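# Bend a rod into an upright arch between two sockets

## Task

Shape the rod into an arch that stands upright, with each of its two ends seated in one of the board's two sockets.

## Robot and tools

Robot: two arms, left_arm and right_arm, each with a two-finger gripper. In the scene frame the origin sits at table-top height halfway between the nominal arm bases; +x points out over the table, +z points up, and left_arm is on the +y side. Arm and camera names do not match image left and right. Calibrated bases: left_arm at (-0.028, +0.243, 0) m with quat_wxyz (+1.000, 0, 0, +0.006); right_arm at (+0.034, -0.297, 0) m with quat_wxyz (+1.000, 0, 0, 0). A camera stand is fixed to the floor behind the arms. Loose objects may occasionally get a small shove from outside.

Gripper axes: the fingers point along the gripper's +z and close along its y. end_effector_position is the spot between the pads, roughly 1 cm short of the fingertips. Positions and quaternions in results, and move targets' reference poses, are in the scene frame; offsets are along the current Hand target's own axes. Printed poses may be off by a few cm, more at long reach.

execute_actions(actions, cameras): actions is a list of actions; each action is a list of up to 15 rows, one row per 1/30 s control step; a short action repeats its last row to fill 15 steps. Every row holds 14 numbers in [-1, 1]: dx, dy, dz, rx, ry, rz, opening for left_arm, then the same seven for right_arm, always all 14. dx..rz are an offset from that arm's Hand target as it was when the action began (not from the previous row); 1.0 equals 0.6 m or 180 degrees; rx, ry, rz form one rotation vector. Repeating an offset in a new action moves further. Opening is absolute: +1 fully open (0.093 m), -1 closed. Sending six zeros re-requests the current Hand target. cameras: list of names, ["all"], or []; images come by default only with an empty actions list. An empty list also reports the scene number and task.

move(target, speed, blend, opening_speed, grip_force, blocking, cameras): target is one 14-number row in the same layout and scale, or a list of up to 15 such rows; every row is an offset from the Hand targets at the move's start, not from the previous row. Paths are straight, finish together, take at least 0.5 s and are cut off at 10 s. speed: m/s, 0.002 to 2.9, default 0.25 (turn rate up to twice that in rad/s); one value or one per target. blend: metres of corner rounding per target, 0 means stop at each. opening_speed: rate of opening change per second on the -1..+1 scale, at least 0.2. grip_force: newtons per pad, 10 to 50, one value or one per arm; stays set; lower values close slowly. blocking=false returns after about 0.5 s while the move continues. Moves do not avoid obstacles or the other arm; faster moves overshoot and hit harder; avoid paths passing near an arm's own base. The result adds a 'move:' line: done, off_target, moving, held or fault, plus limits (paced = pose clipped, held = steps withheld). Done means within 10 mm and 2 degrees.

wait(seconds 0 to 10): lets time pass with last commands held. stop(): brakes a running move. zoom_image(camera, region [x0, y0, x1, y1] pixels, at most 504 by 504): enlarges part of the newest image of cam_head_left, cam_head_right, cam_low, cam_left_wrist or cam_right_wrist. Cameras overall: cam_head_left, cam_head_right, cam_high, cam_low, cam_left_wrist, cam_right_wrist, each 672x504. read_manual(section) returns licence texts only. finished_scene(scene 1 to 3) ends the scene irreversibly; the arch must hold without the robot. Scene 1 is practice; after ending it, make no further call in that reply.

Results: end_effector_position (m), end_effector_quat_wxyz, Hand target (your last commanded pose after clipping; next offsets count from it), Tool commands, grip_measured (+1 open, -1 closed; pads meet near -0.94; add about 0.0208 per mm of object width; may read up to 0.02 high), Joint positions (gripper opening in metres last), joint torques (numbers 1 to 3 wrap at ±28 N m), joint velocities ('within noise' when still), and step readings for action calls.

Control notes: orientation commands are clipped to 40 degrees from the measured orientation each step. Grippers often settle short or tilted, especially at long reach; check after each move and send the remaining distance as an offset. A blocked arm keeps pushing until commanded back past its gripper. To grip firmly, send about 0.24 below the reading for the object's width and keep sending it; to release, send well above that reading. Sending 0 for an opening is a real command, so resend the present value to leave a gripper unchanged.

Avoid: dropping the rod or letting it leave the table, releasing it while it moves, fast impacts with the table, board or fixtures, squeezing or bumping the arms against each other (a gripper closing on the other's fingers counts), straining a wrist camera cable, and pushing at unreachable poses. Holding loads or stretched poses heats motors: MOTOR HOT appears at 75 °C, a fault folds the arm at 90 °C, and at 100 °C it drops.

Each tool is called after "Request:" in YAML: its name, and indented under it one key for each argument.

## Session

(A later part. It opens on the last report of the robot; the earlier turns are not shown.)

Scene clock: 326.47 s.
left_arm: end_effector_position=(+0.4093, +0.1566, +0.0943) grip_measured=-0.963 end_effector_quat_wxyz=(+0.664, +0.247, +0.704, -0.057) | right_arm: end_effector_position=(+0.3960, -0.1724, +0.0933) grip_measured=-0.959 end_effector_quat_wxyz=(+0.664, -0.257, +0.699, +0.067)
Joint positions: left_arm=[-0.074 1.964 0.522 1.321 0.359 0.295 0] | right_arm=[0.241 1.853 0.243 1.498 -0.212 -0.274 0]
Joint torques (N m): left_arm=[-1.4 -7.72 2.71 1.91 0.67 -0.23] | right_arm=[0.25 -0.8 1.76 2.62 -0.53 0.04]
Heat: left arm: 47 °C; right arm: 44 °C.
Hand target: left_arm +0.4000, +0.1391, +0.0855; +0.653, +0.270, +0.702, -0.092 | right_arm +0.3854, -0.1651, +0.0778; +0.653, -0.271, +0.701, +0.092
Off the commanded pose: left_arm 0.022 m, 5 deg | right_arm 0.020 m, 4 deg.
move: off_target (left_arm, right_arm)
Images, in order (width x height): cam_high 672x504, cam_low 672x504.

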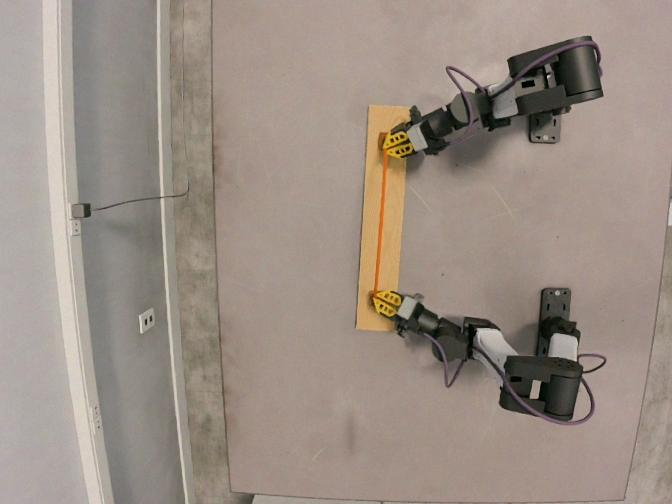

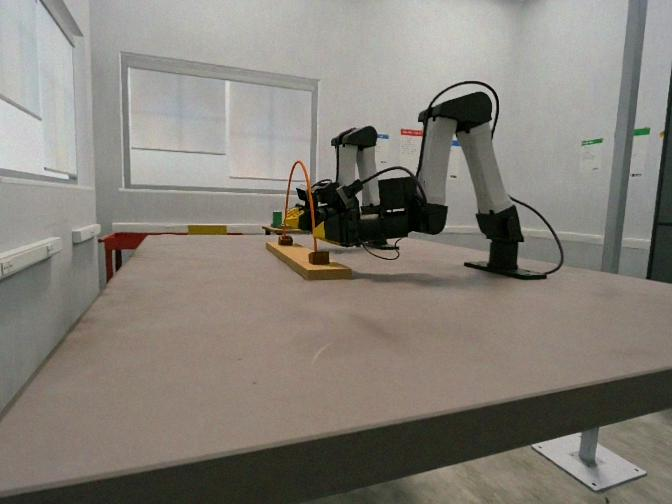

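Request:
move:
  target: [-0.0013,0.0182,-0.0105,0,0,0,-1,-0.0077,-0.0197,-0.0113,0,0,0,-1]
  speed: 0.04
  cameras: ["cam_low","cam_high"]

Request:
zoom_image:
  camera: "cam_low"
  region: [274, 228, 300, 248]

Request:
zoom_image:
  camera: "cam_low"
  region: [300, 238, 336, 268]

Scene clock: 343.80 s.
left_arm: end_effector_position=(+0.4077, +0.1601, +0.0947) grip_measured=-0.963 end_effector_quat_wxyz=(+0.663, +0.255, +0.700, -0.068) | right_arm: end_effector_position=(+0.3940, -0.1777, +0.0958) grip_measured=-0.959 end_effector_quat_wxyz=(+0.664, -0.266, +0.694, +0.082)
Joint positions: left_arm=[-0.047 1.964 0.522 1.321 0.415 0.295 0] | right_arm=[0.193 1.839 0.236 1.494 -0.295 -0.275 0]
Joint torques (N m): left_arm=[-0.34 -9.73 2.62 1.7 0.52 -0.17] | right_arm=[-0.38 -5.14 1.68 2.19 -0.22 -0.06]
Heat: left arm: 47 °C; right arm: 46 °C.
Hand target: left_arm +0.4000, +0.1511, +0.0895; +0.653, +0.270, +0.702, -0.092 | right_arm +0.3856, -0.1771, +0.0859; +0.653, -0.271, +0.701, +0.092
Off the commanded pose: left_arm 0.013 m, 3 deg | right_arm 0.013 m, 2 deg.
move: off_target (left_arm, right_arm)
Images, in order (width x height): cam_high 672x504, cam_low 672x504.

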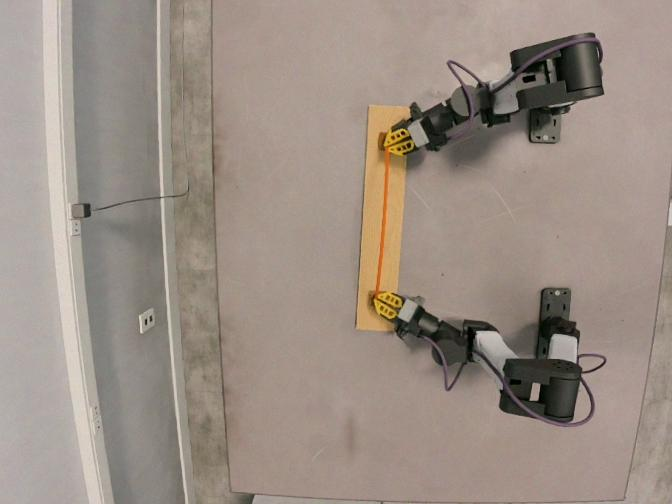

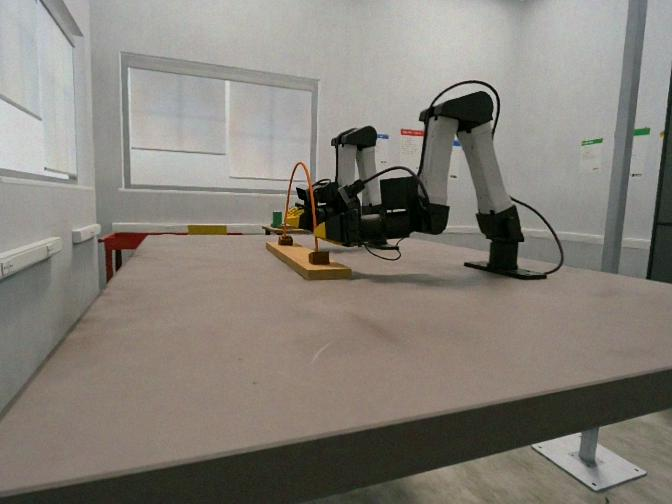

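Scaled by 19.385 from the camera's 672x504 image, which has a finer 960x720 frame.

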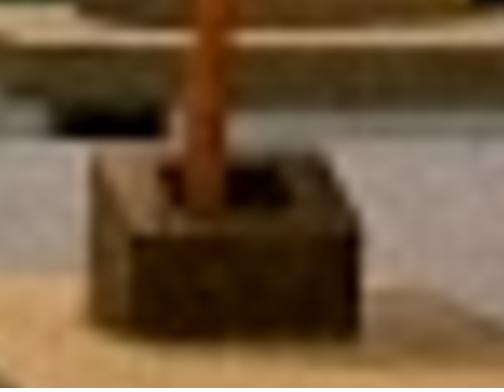

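Scaled by 14.000 from the camera's 672x504 image, which has a finer 960x720 frame.

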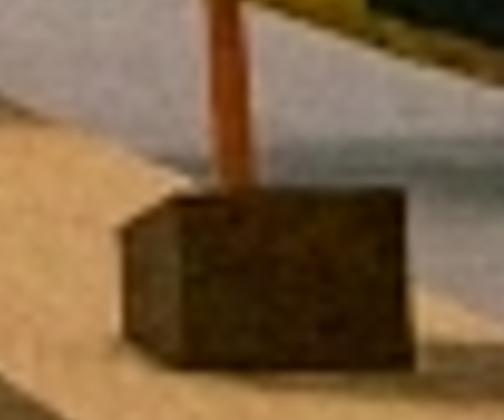

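Request:
move:
  target: [0,0,0,0,0,0,-0.6,0,0,0,0,0,0,-0.6]
  opening_speed: 0.3
  cameras: ["all"]

Request:
zoom_image:
  camera: "cam_low"
  region: [260, 205, 340, 285]

Scene clock: 350.37 s.
left_arm: end_effector_position=(+0.4065, +0.1582, +0.0944) grip_measured=-0.601 end_effector_quat_wxyz=(+0.662, +0.259, +0.699, -0.074) | right_arm: end_effector_position=(+0.3889, -0.1786, +0.0891) grip_measured=-0.602 end_effector_quat_wxyz=(+0.655, -0.268, +0.701, +0.085)
Joint positions: left_arm=[-0.045 1.964 0.522 1.319 0.432 0.295 0.016] | right_arm=[0.189 1.839 0.219 1.486 -0.303 -0.275 0.016]
Joint torques (N m): left_arm=[-0.47 -9.73 2.66 1.7 0.35 -0.16] | right_arm=[-0.09 -4.92 3.1 2.27 -0.15 -0.07]
Heat: left arm: 46 °C; right arm: 45 °C.
Hand target: left_arm +0.4000, +0.1510, +0.0895; +0.653, +0.270, +0.702, -0.092 | right_arm +0.3856, -0.1771, +0.0859; +0.653, -0.271, +0.701, +0.092
Off the commanded pose: left_arm 0.011 m, 3 deg | right_arm 0.005 m, 1 deg.
move: off_target (left_arm)

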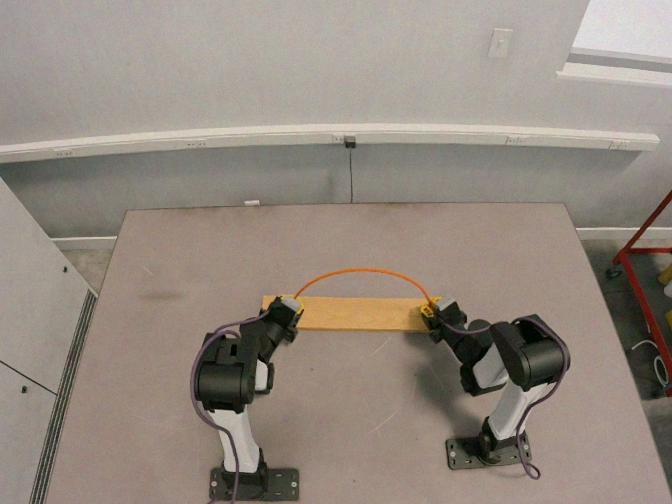

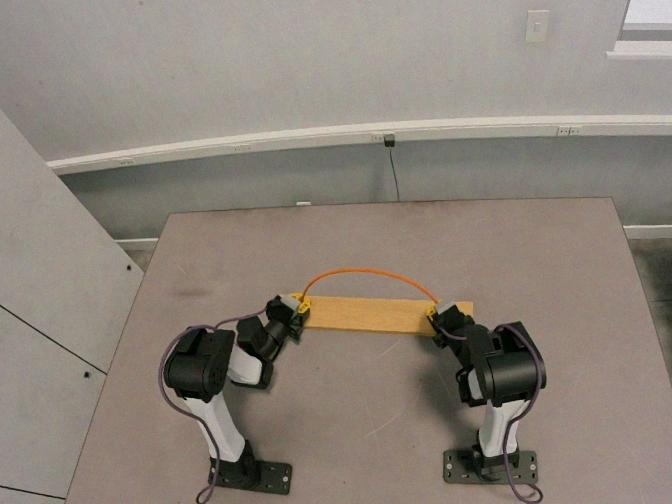

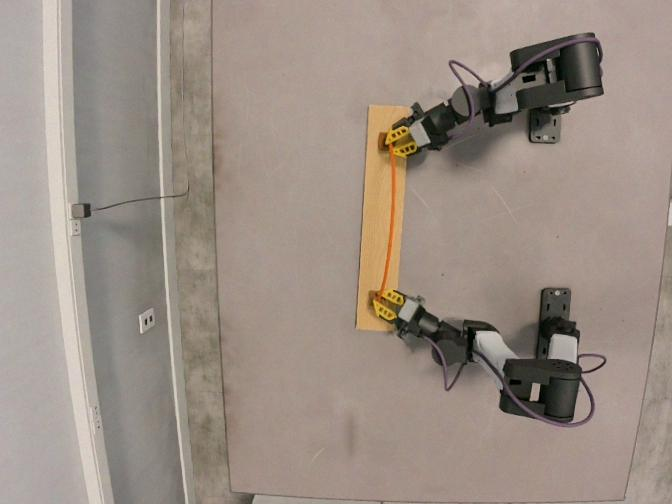

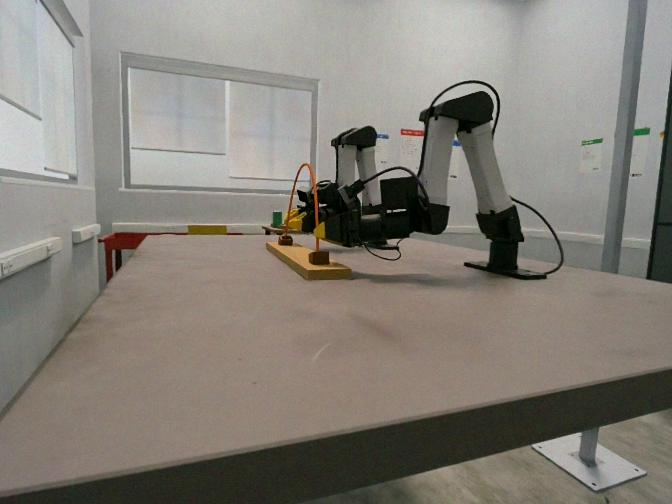

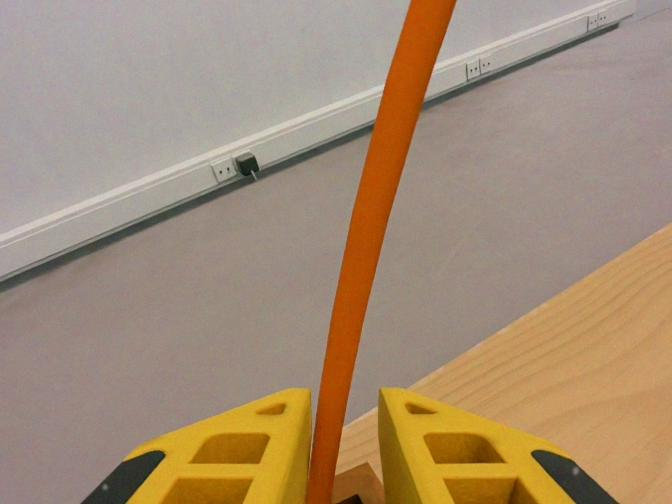

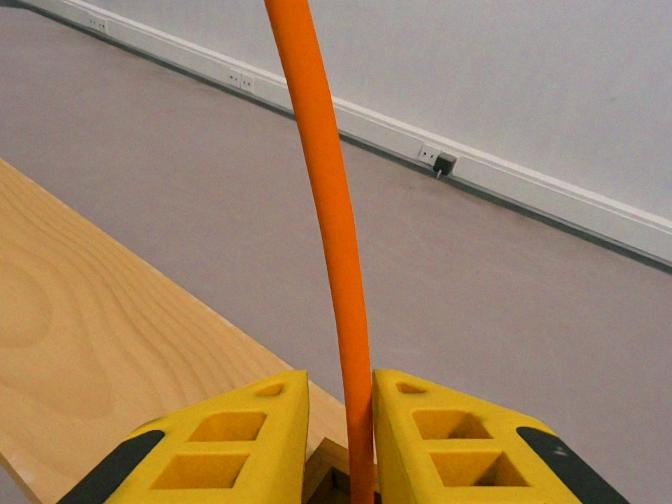

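Scaled by 6.300 from the camera's 672x504 image, which has a finer 960x720 frame.

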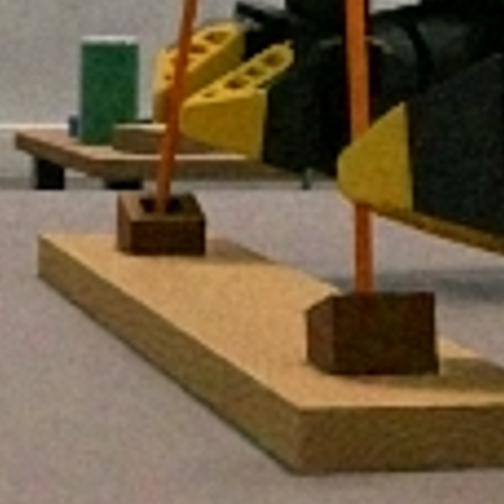

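Request:
move:
  target:
    - [0,0,0,0,0,0,0,0,0,0,0,0,0,0]
    - [0,0,-0.2,0,0,0,0,0,0,-0.2,0,0,0,0]
  speed: 0.1
  opening_speed: 0.5
  cameras: ["all"]

Request:
zoom_image:
  camera: "cam_low"
  region: [230, 135, 380, 285]

Scene clock: 367.87 s.
left_arm: end_effector_position=(+0.2982, +0.2087, +0.1007) grip_measured=-0.002 end_effector_quat_wxyz=(+0.647, +0.263, +0.709, -0.097) | right_arm: end_effector_position=(+0.2835, -0.2352, +0.1079) grip_measured=-0.002 end_effector_quat_wxyz=(+0.611, -0.303, +0.724, +0.104)
Joint positions: left_arm=[0.238 1.612 0.137 1.28 0.745 0.34 0.045] | right_arm=[-0.226 0.701 -0.005 0.379 -0.765 -0.457 0.045]
Joint torques (N m): left_arm=[0.47 -7.21 2.82 1.77 0.26 -0.01] | right_arm=[0.62 -0.32 7.35 1.67 0.1 -0.14]
Heat: left arm: 46 °C; right arm: 43 °C.
Hand target: left_arm +0.2960, +0.2088, +0.1053; +0.653, +0.270, +0.702, -0.092 | right_arm +0.2816, -0.2350, +0.1013; +0.653, -0.271, +0.701, +0.092
Off the commanded pose: left_arm 0.005 m, 1 deg | right_arm 0.007 m, 7 deg.
joint sent to its limit (right arm) — joint 3 (elbow), lower limit, where the elbow is as bent as it goes. The joint targets are off in orientation, not in position.
move: off_target (right_arm)

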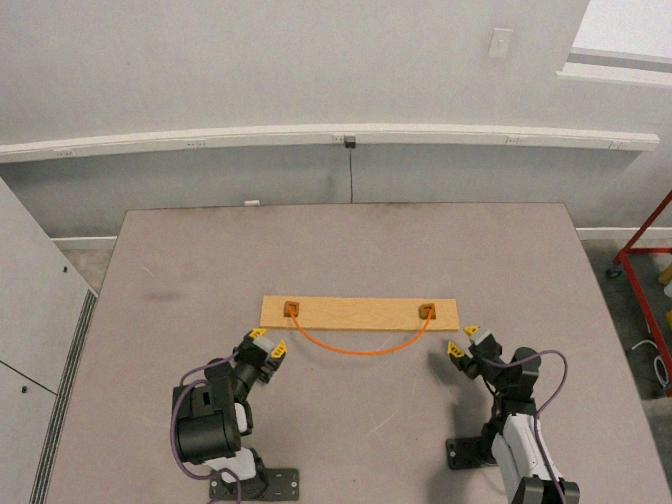

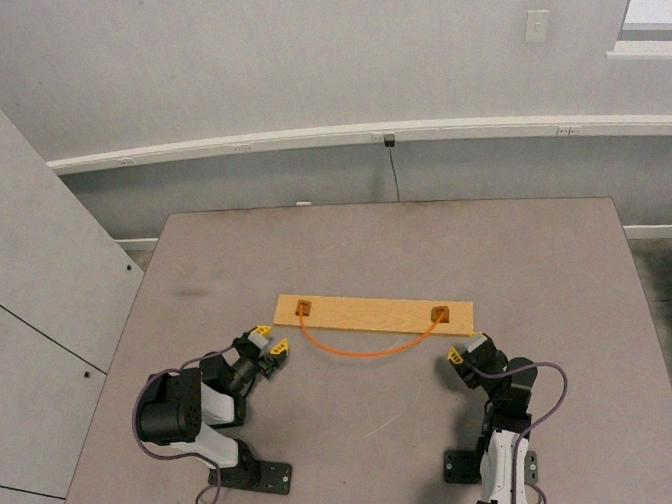

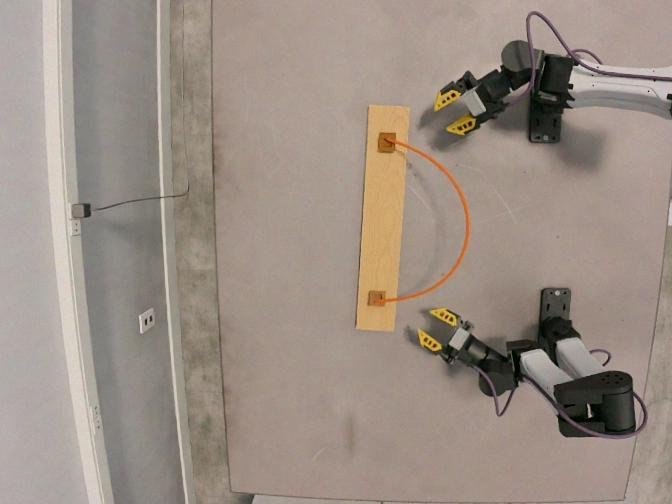

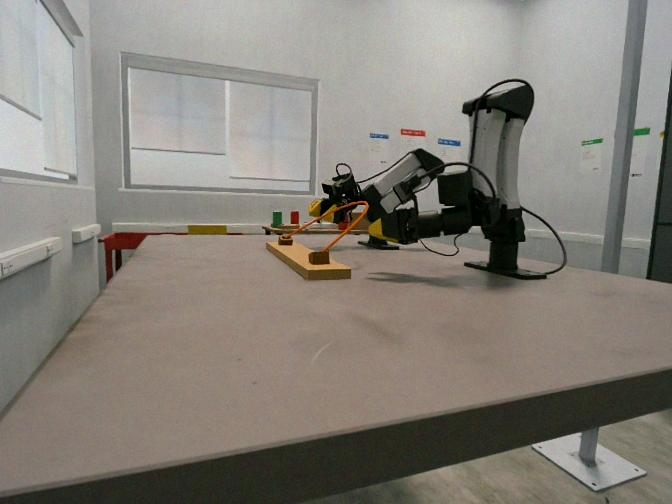

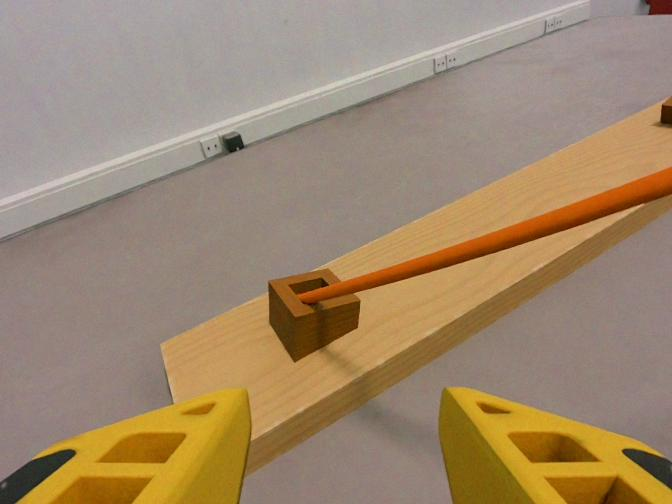

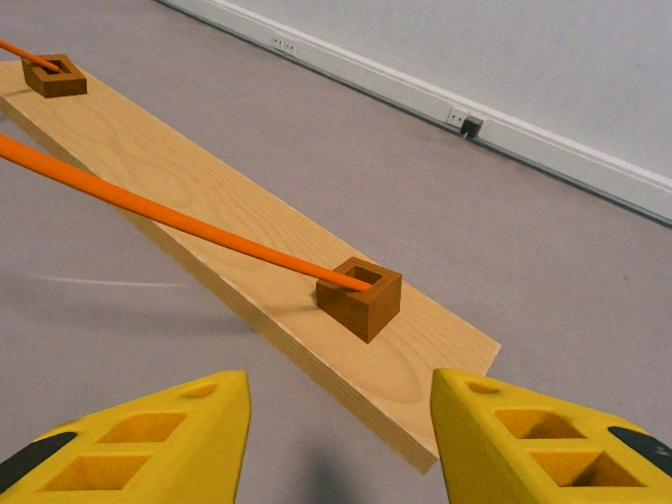

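Scaled by 3.360 from the camera's 672x504 image, which has a finer 960x720 frame.

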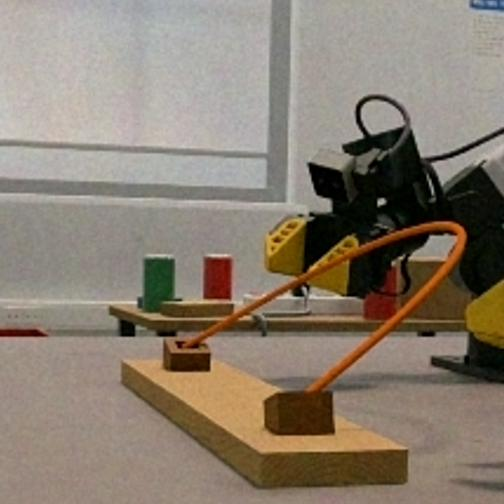

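Request:
move:
  target:
    - [-0.1932,0.0448,-0.0259,-0.03,0.24,-0.1,0,-0.1932,-0.0448,-0.0259,0.03,0.24,0.1,0]
    - [-0.1245,-0.0238,0.1023,-0.065,0.463,-0.191,0,-0.1247,0.037,0.1107,0.065,0.463,0.191,0]
  speed: 0.2
  blend: [0.02,0]
  cameras: ["cam_low","cam_high","cam_left_wrist","cam_right_wrist"]

Scene clock: 418.73 s.
left_arm: end_effector_position=(+0.3388, +0.1499, +0.1616) grip_measured=-0.002 end_effector_quat_wxyz=(-0.008, +0.001, +1.000, -0.002) | right_arm: end_effector_position=(+0.3285, -0.1698, +0.1587) grip_measured=-0.002 end_effector_quat_wxyz=(+0.008, -0.003, +1.000, -0.005)
Joint positions: left_arm=[-0.257 2.024 1.997 -1.557 0.008 -0.242 0.045] | right_arm=[0.419 1.751 1.621 -1.43 0.017 0.411 0.045]
Joint torques (N m): left_arm=[-0.53 -11.18 8.8 0.17 -0.02 -0.18] | right_arm=[0.55 -7.5 9.26 0.22 -0.06 -0.01]
Heat: left arm: 44 °C; right arm: 40 °C.
Hand target: left_arm +0.3422, +0.1480, +0.1661; -0.001, +0.001, +1.000, +0.001 | right_arm +0.3280, -0.1650, +0.1600; +0.000, -0.001, +1.000, +0.000
Off the commanded pose: left_arm 0.006 m, 1 deg | right_arm 0.005 m, 1 deg.
move: done
Images, in order (width x height): cam_high 672x504, cam_low 672x504, cam_left_wrist 672x504, cam_right_wrist 672x504.

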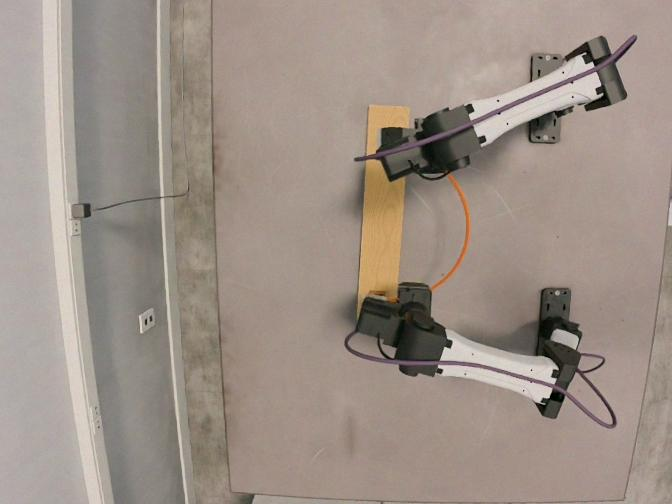

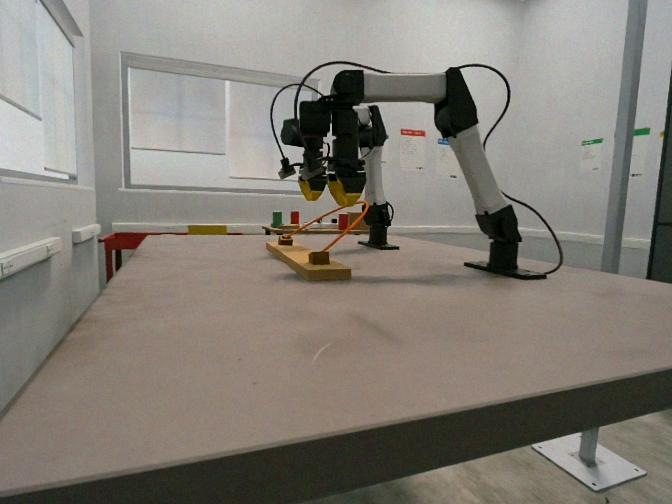

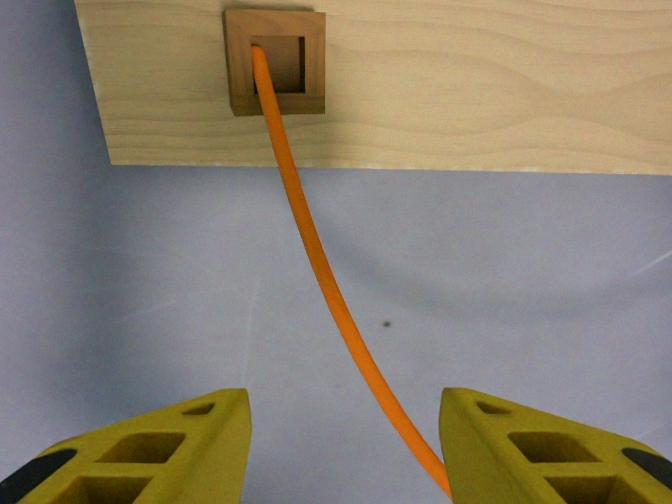

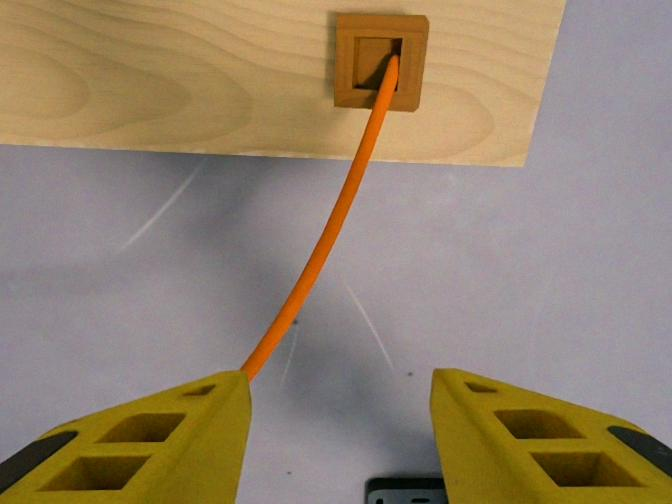

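Request:
move:
  target:
    - [0.1367,0.17,-0.0233,0.065,-0.463,0.191,-1,0.1133,-0.1667,-0.0167,-0.065,-0.463,-0.191,-1]
    - [0.1533,0.12,0.15,0.065,-0.463,0.191,-1,0.13,-0.12,0.1533,-0.065,-0.463,-0.191,-1]
    - [0.0483,-0.005,0.16,0.065,-0.463,0.191,-1,0.0333,0.005,0.16,-0.065,-0.463,-0.191,-1]
  speed: 0.15
  blend: [0.02,0.01,0]
  cameras: ["all"]

Request:
zoom_image:
  camera: "cam_low"
  region: [230, 135, 380, 285]

Scene clock: 470.43 s.
left_arm: end_effector_position=(+0.2535, +0.2240, +0.0869) grip_measured=-0.972 end_effector_quat_wxyz=(+0.637, +0.279, +0.711, -0.100) | right_arm: end_effector_position=(+0.2518, -0.2439, +0.1134) grip_measured=-0.972 end_effector_quat_wxyz=(+0.618, -0.299, +0.719, +0.105)
Joint positions: left_arm=[0.426 1.522 0.014 1.216 0.949 0.458 0] | right_arm=[-0.41 0.247 -0.001 -0.122 -0.939 -0.529 0]
Joint torques (N m): left_arm=[0.49 -3.33 2.52 1.88 0.34 -0.16] | right_arm=[-0.34 1.59 8.43 1.79 -0.16 -0.06]
Heat: left arm: 39 °C; right arm: 37 °C.
Hand target: left_arm +0.2514, +0.2235, +0.0881; +0.653, +0.270, +0.702, -0.092 (not the last commanded pose) | right_arm +0.2522, -0.2446, +0.1150; +0.621, -0.298, +0.718, +0.102 (not the last commanded pose)
Off the commanded pose: left_arm 0.100 m, 3 deg | right_arm 0.111 m, 6 deg.
joint sent to its limit (left arm) — joint 3 (elbow), lower limit, where the elbow is as bent as it goes.
move: held (right_arm; a check stopped the path), off_target (left_arm; braked when a check withheld steps of right_arm); path passed 1 of 3 targets; limits=held
pose unreachable (right arm): on one or more control steps of this call, first in action 0 (counted from 0), this arm could not follow its commanded pose, so it was not sent that pose on those steps. It may still have moved: this result reports where it is.
cause: moving toward the commanded pose would bring two parts of the arm too close to each other (its upper arm (the part past joint 2) and its wrist (the part past joint 5), with joints 3 (elbow) to 5 (wrist yaw) between them, 7 mm apart when it was first held).

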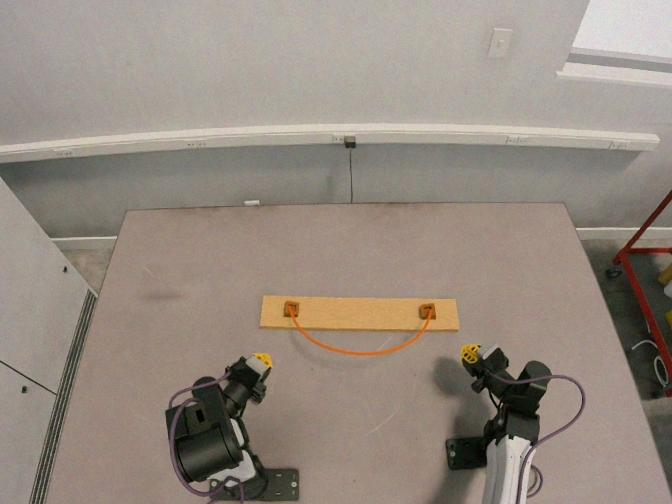

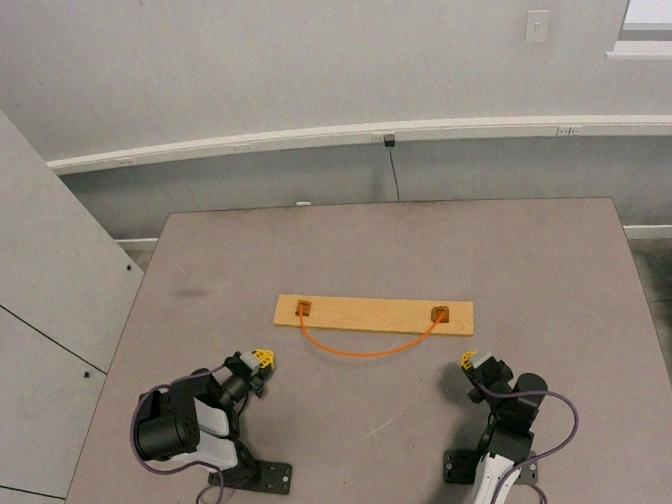

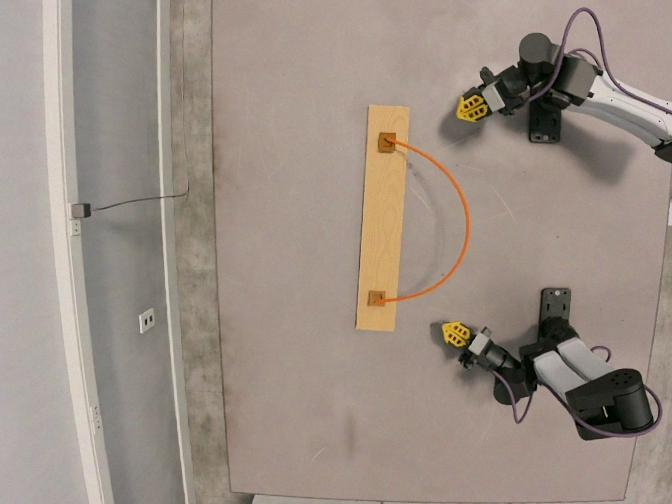

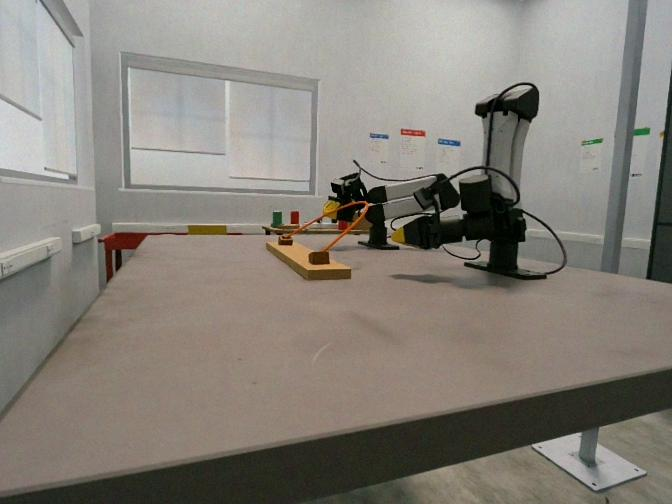

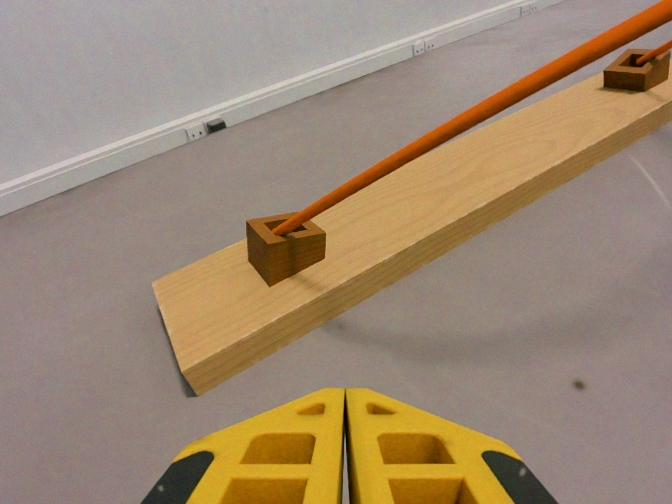

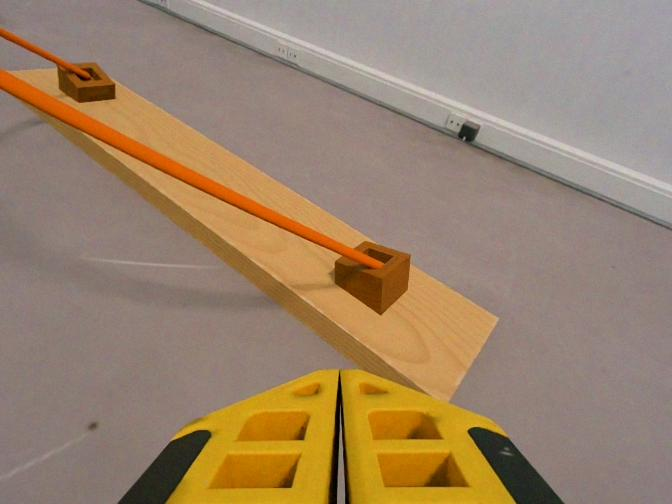

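Scaled by 3.360 from the camera's 672x504 image, which has a finer 960x720 frame.

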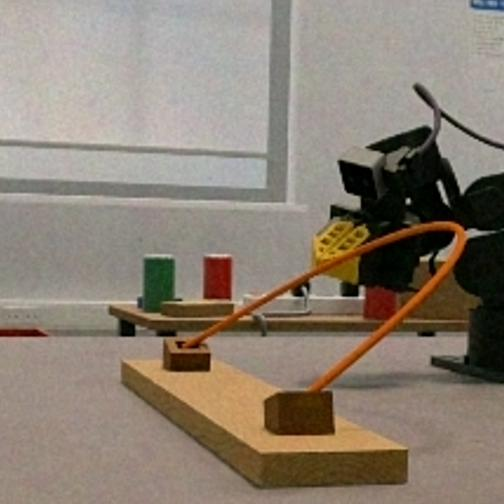

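Request:
move:
  target:
    - [-0.005,-0.065,0.157,0,0,0,-1,0.0347,0.0778,0.1662,0,0,0,-1]
    - [-0.0498,-0.0428,0.1702,0,0,0,-1,-0.011,0.0543,0.1758,0,0,0,-1]
    - [-0.0965,-0.007,0.2072,0,0,0,-1,-0.0597,0.016,0.2072,0,0,0,-1]
    - [-0.119,0.0308,0.2605,0,0,0,-1,-0.0853,-0.0255,0.2563,0,0,0,-1]
    - [-0.1207,0.0403,0.276,0,0,0,-1,-0.0878,-0.036,0.2713,0,0,0,-1]
  speed: 0.08
  blend: [0.005,0.01,0.01,0.005,0]
  cameras: ["all"]

Request:
zoom_image:
  camera: "cam_low"
  region: [230, 135, 380, 285]

Scene clock: 489.20 s.
left_arm: end_effector_position=(+0.4004, +0.1435, +0.1351) grip_measured=-0.972 end_effector_quat_wxyz=(+0.645, +0.270, +0.708, -0.095) | right_arm: end_effector_position=(+0.3977, -0.1626, +0.1378) grip_measured=-0.972 end_effector_quat_wxyz=(+0.626, -0.293, +0.715, +0.101)
Joint positions: left_arm=[-0.076 1.724 0.554 1.005 0.442 0.288 0] | right_arm=[0.217 1.454 0.361 0.886 -0.326 -0.296 0]
Joint torques (N m): left_arm=[0.47 -7.49 7.76 1.86 0.15 -0.11] | right_arm=[-0.61 -4.08 8.87 1.84 -0.12 -0.2]
Heat: left arm: 41 °C; right arm: 39 °C.
Hand target: left_arm +0.4071, +0.1452, +0.1418; +0.653, +0.270, +0.702, -0.092 | right_arm +0.4020, -0.1618, +0.1363; +0.621, -0.298, +0.718, +0.102
Off the commanded pose: left_arm 0.010 m, 1 deg | right_arm 0.005 m, 1 deg.
move: done

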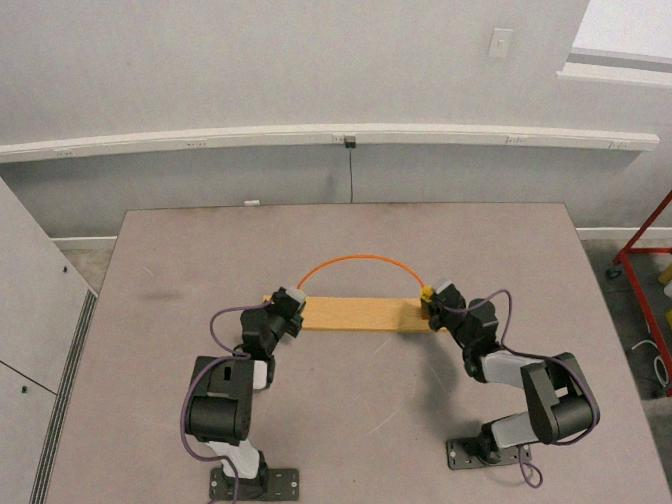

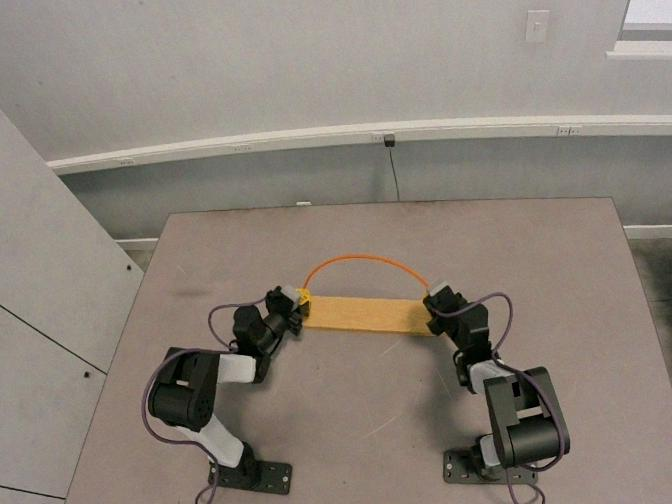

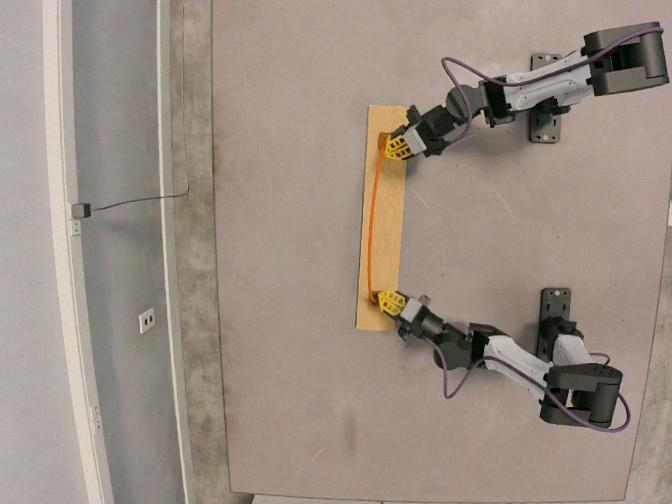

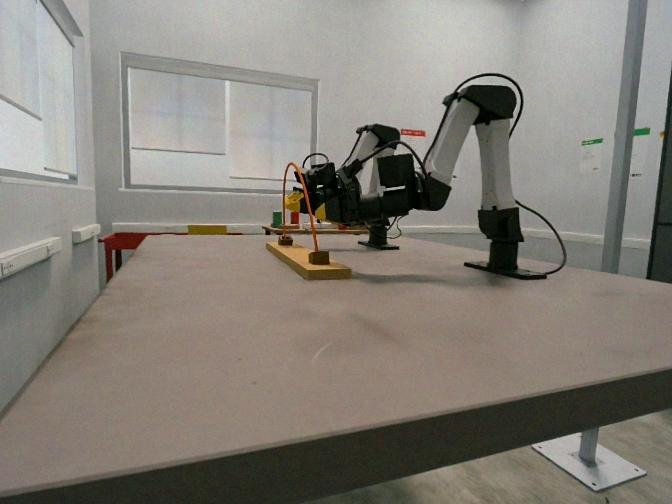

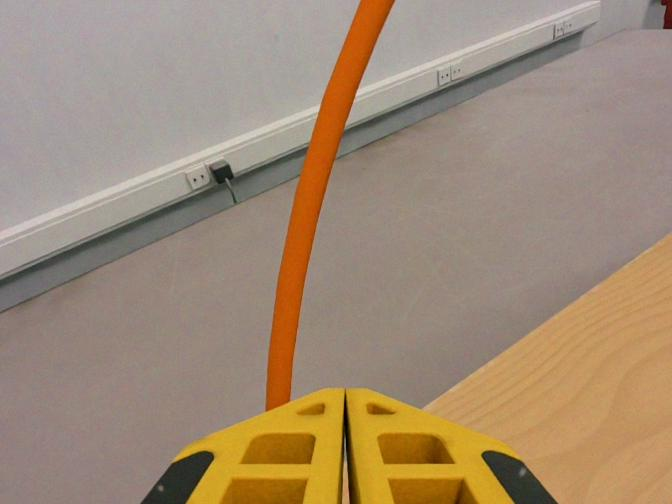

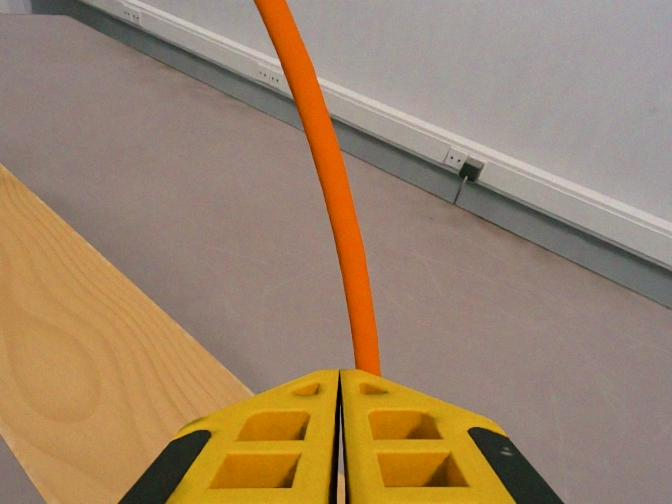

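Scaled by 3.360 from the camera's 672x504 image, which has a finer 960x720 frame.

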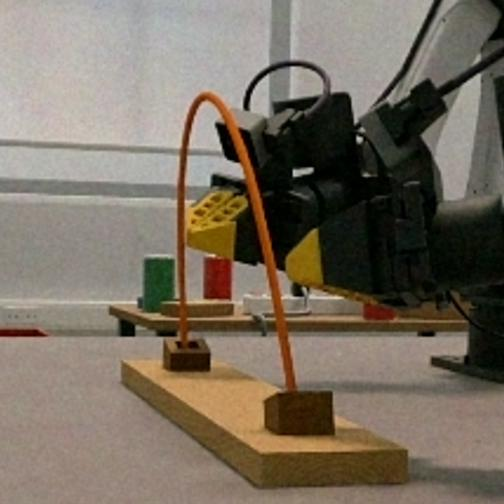

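Request:
move:
  target:
    - [0,0,-0.05,0,0,0,-1,0,0,-0.05,0,0,0,-1]
    - [0,0,-0.15,0,0,0,-1,0,0,-0.15,0,0,0,-1]
  speed: [0.03,0.15]
  blend: [0.005,0]
  cameras: ["all"]

Request:
zoom_image:
  camera: "cam_low"
  region: [230, 135, 380, 285]

Scene clock: 497.97 s.
left_arm: end_effector_position=(+0.3322, +0.1882, +0.1497) grip_measured=-0.972 end_effector_quat_wxyz=(+0.648, +0.264, +0.708, -0.096) | right_arm: end_effector_position=(+0.3294, -0.2087, +0.1567) grip_measured=-0.972 end_effector_quat_wxyz=(+0.625, -0.293, +0.716, +0.101)
Joint positions: left_arm=[0.107 1.395 0.32 0.9 0.616 0.312 0] | right_arm=[0.019 0.907 0.196 0.481 -0.518 -0.344 0]
Joint torques (N m): left_arm=[0.47 -7.16 4.88 1.84 0.24 -0.01] | right_arm=[-0.54 -2.35 8.1 1.76 -0.18 -0.21]
Heat: left arm: 42 °C; right arm: 40 °C.
Hand target: left_arm +0.3292, +0.1886, +0.1536; +0.653, +0.270, +0.702, -0.092 | right_arm +0.3272, -0.2083, +0.1548; +0.621, -0.298, +0.718, +0.103
Off the commanded pose: left_arm 0.005 m, 1 deg | right_arm 0.003 m, 1 deg.
move: done

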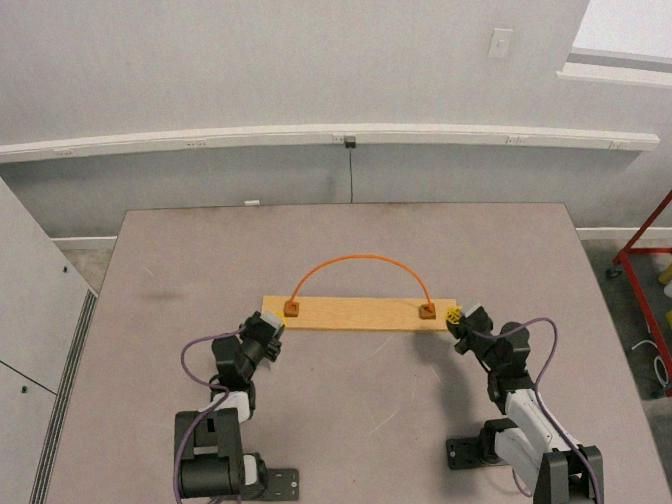

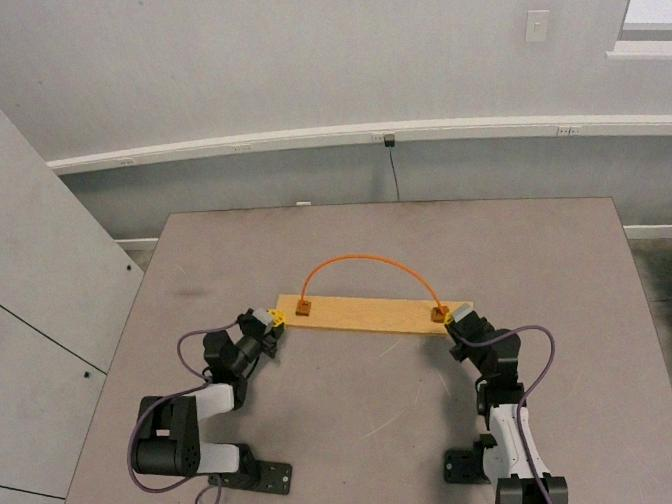

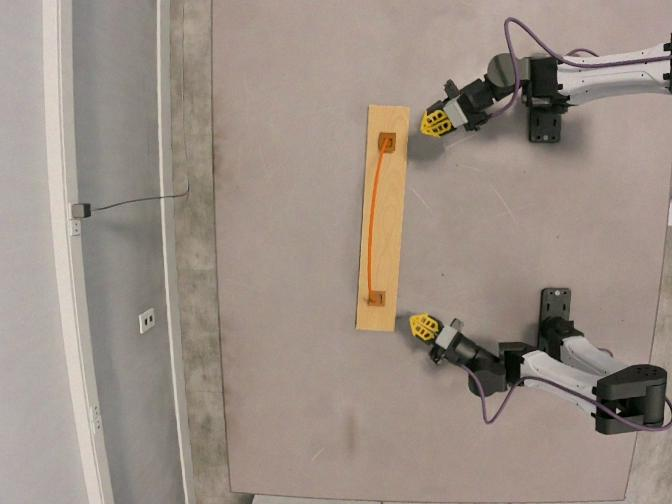

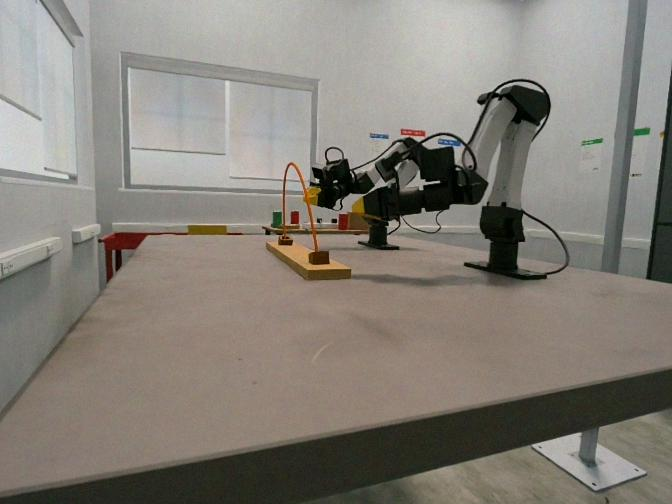

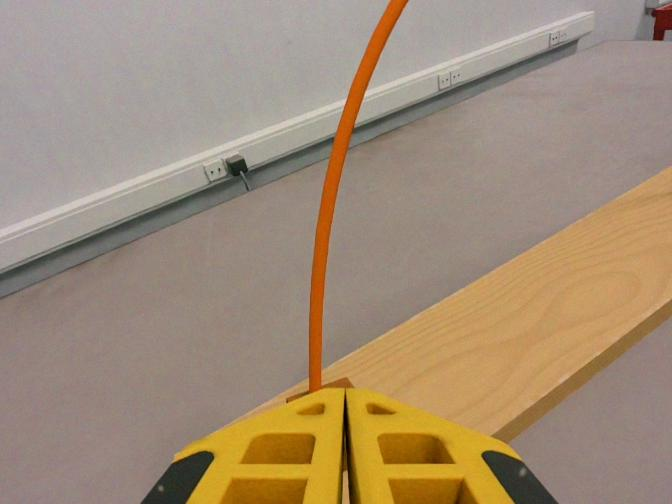

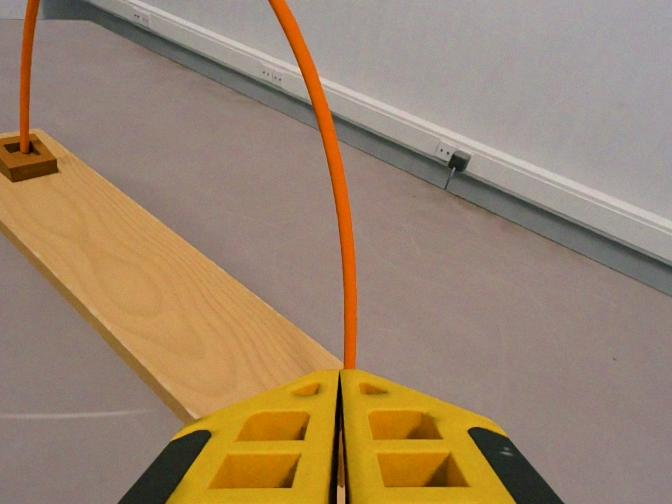

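Scaled by 3.360 from the camera's 672x504 image, which has a finer 960x720 frame.

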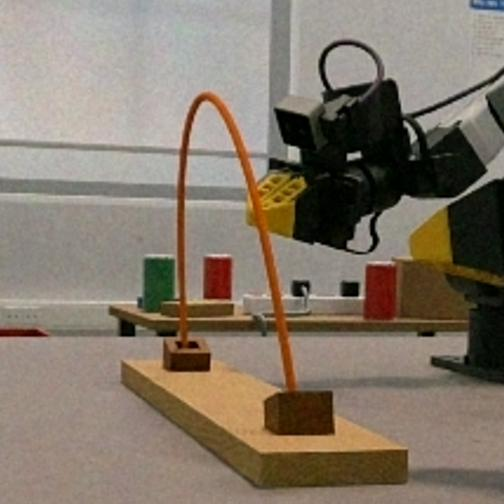

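Stands by itself. Finish practice and see whether it's judged done.

Request:
finished_scene:
  scene: 1

The scene is finished: the task was done.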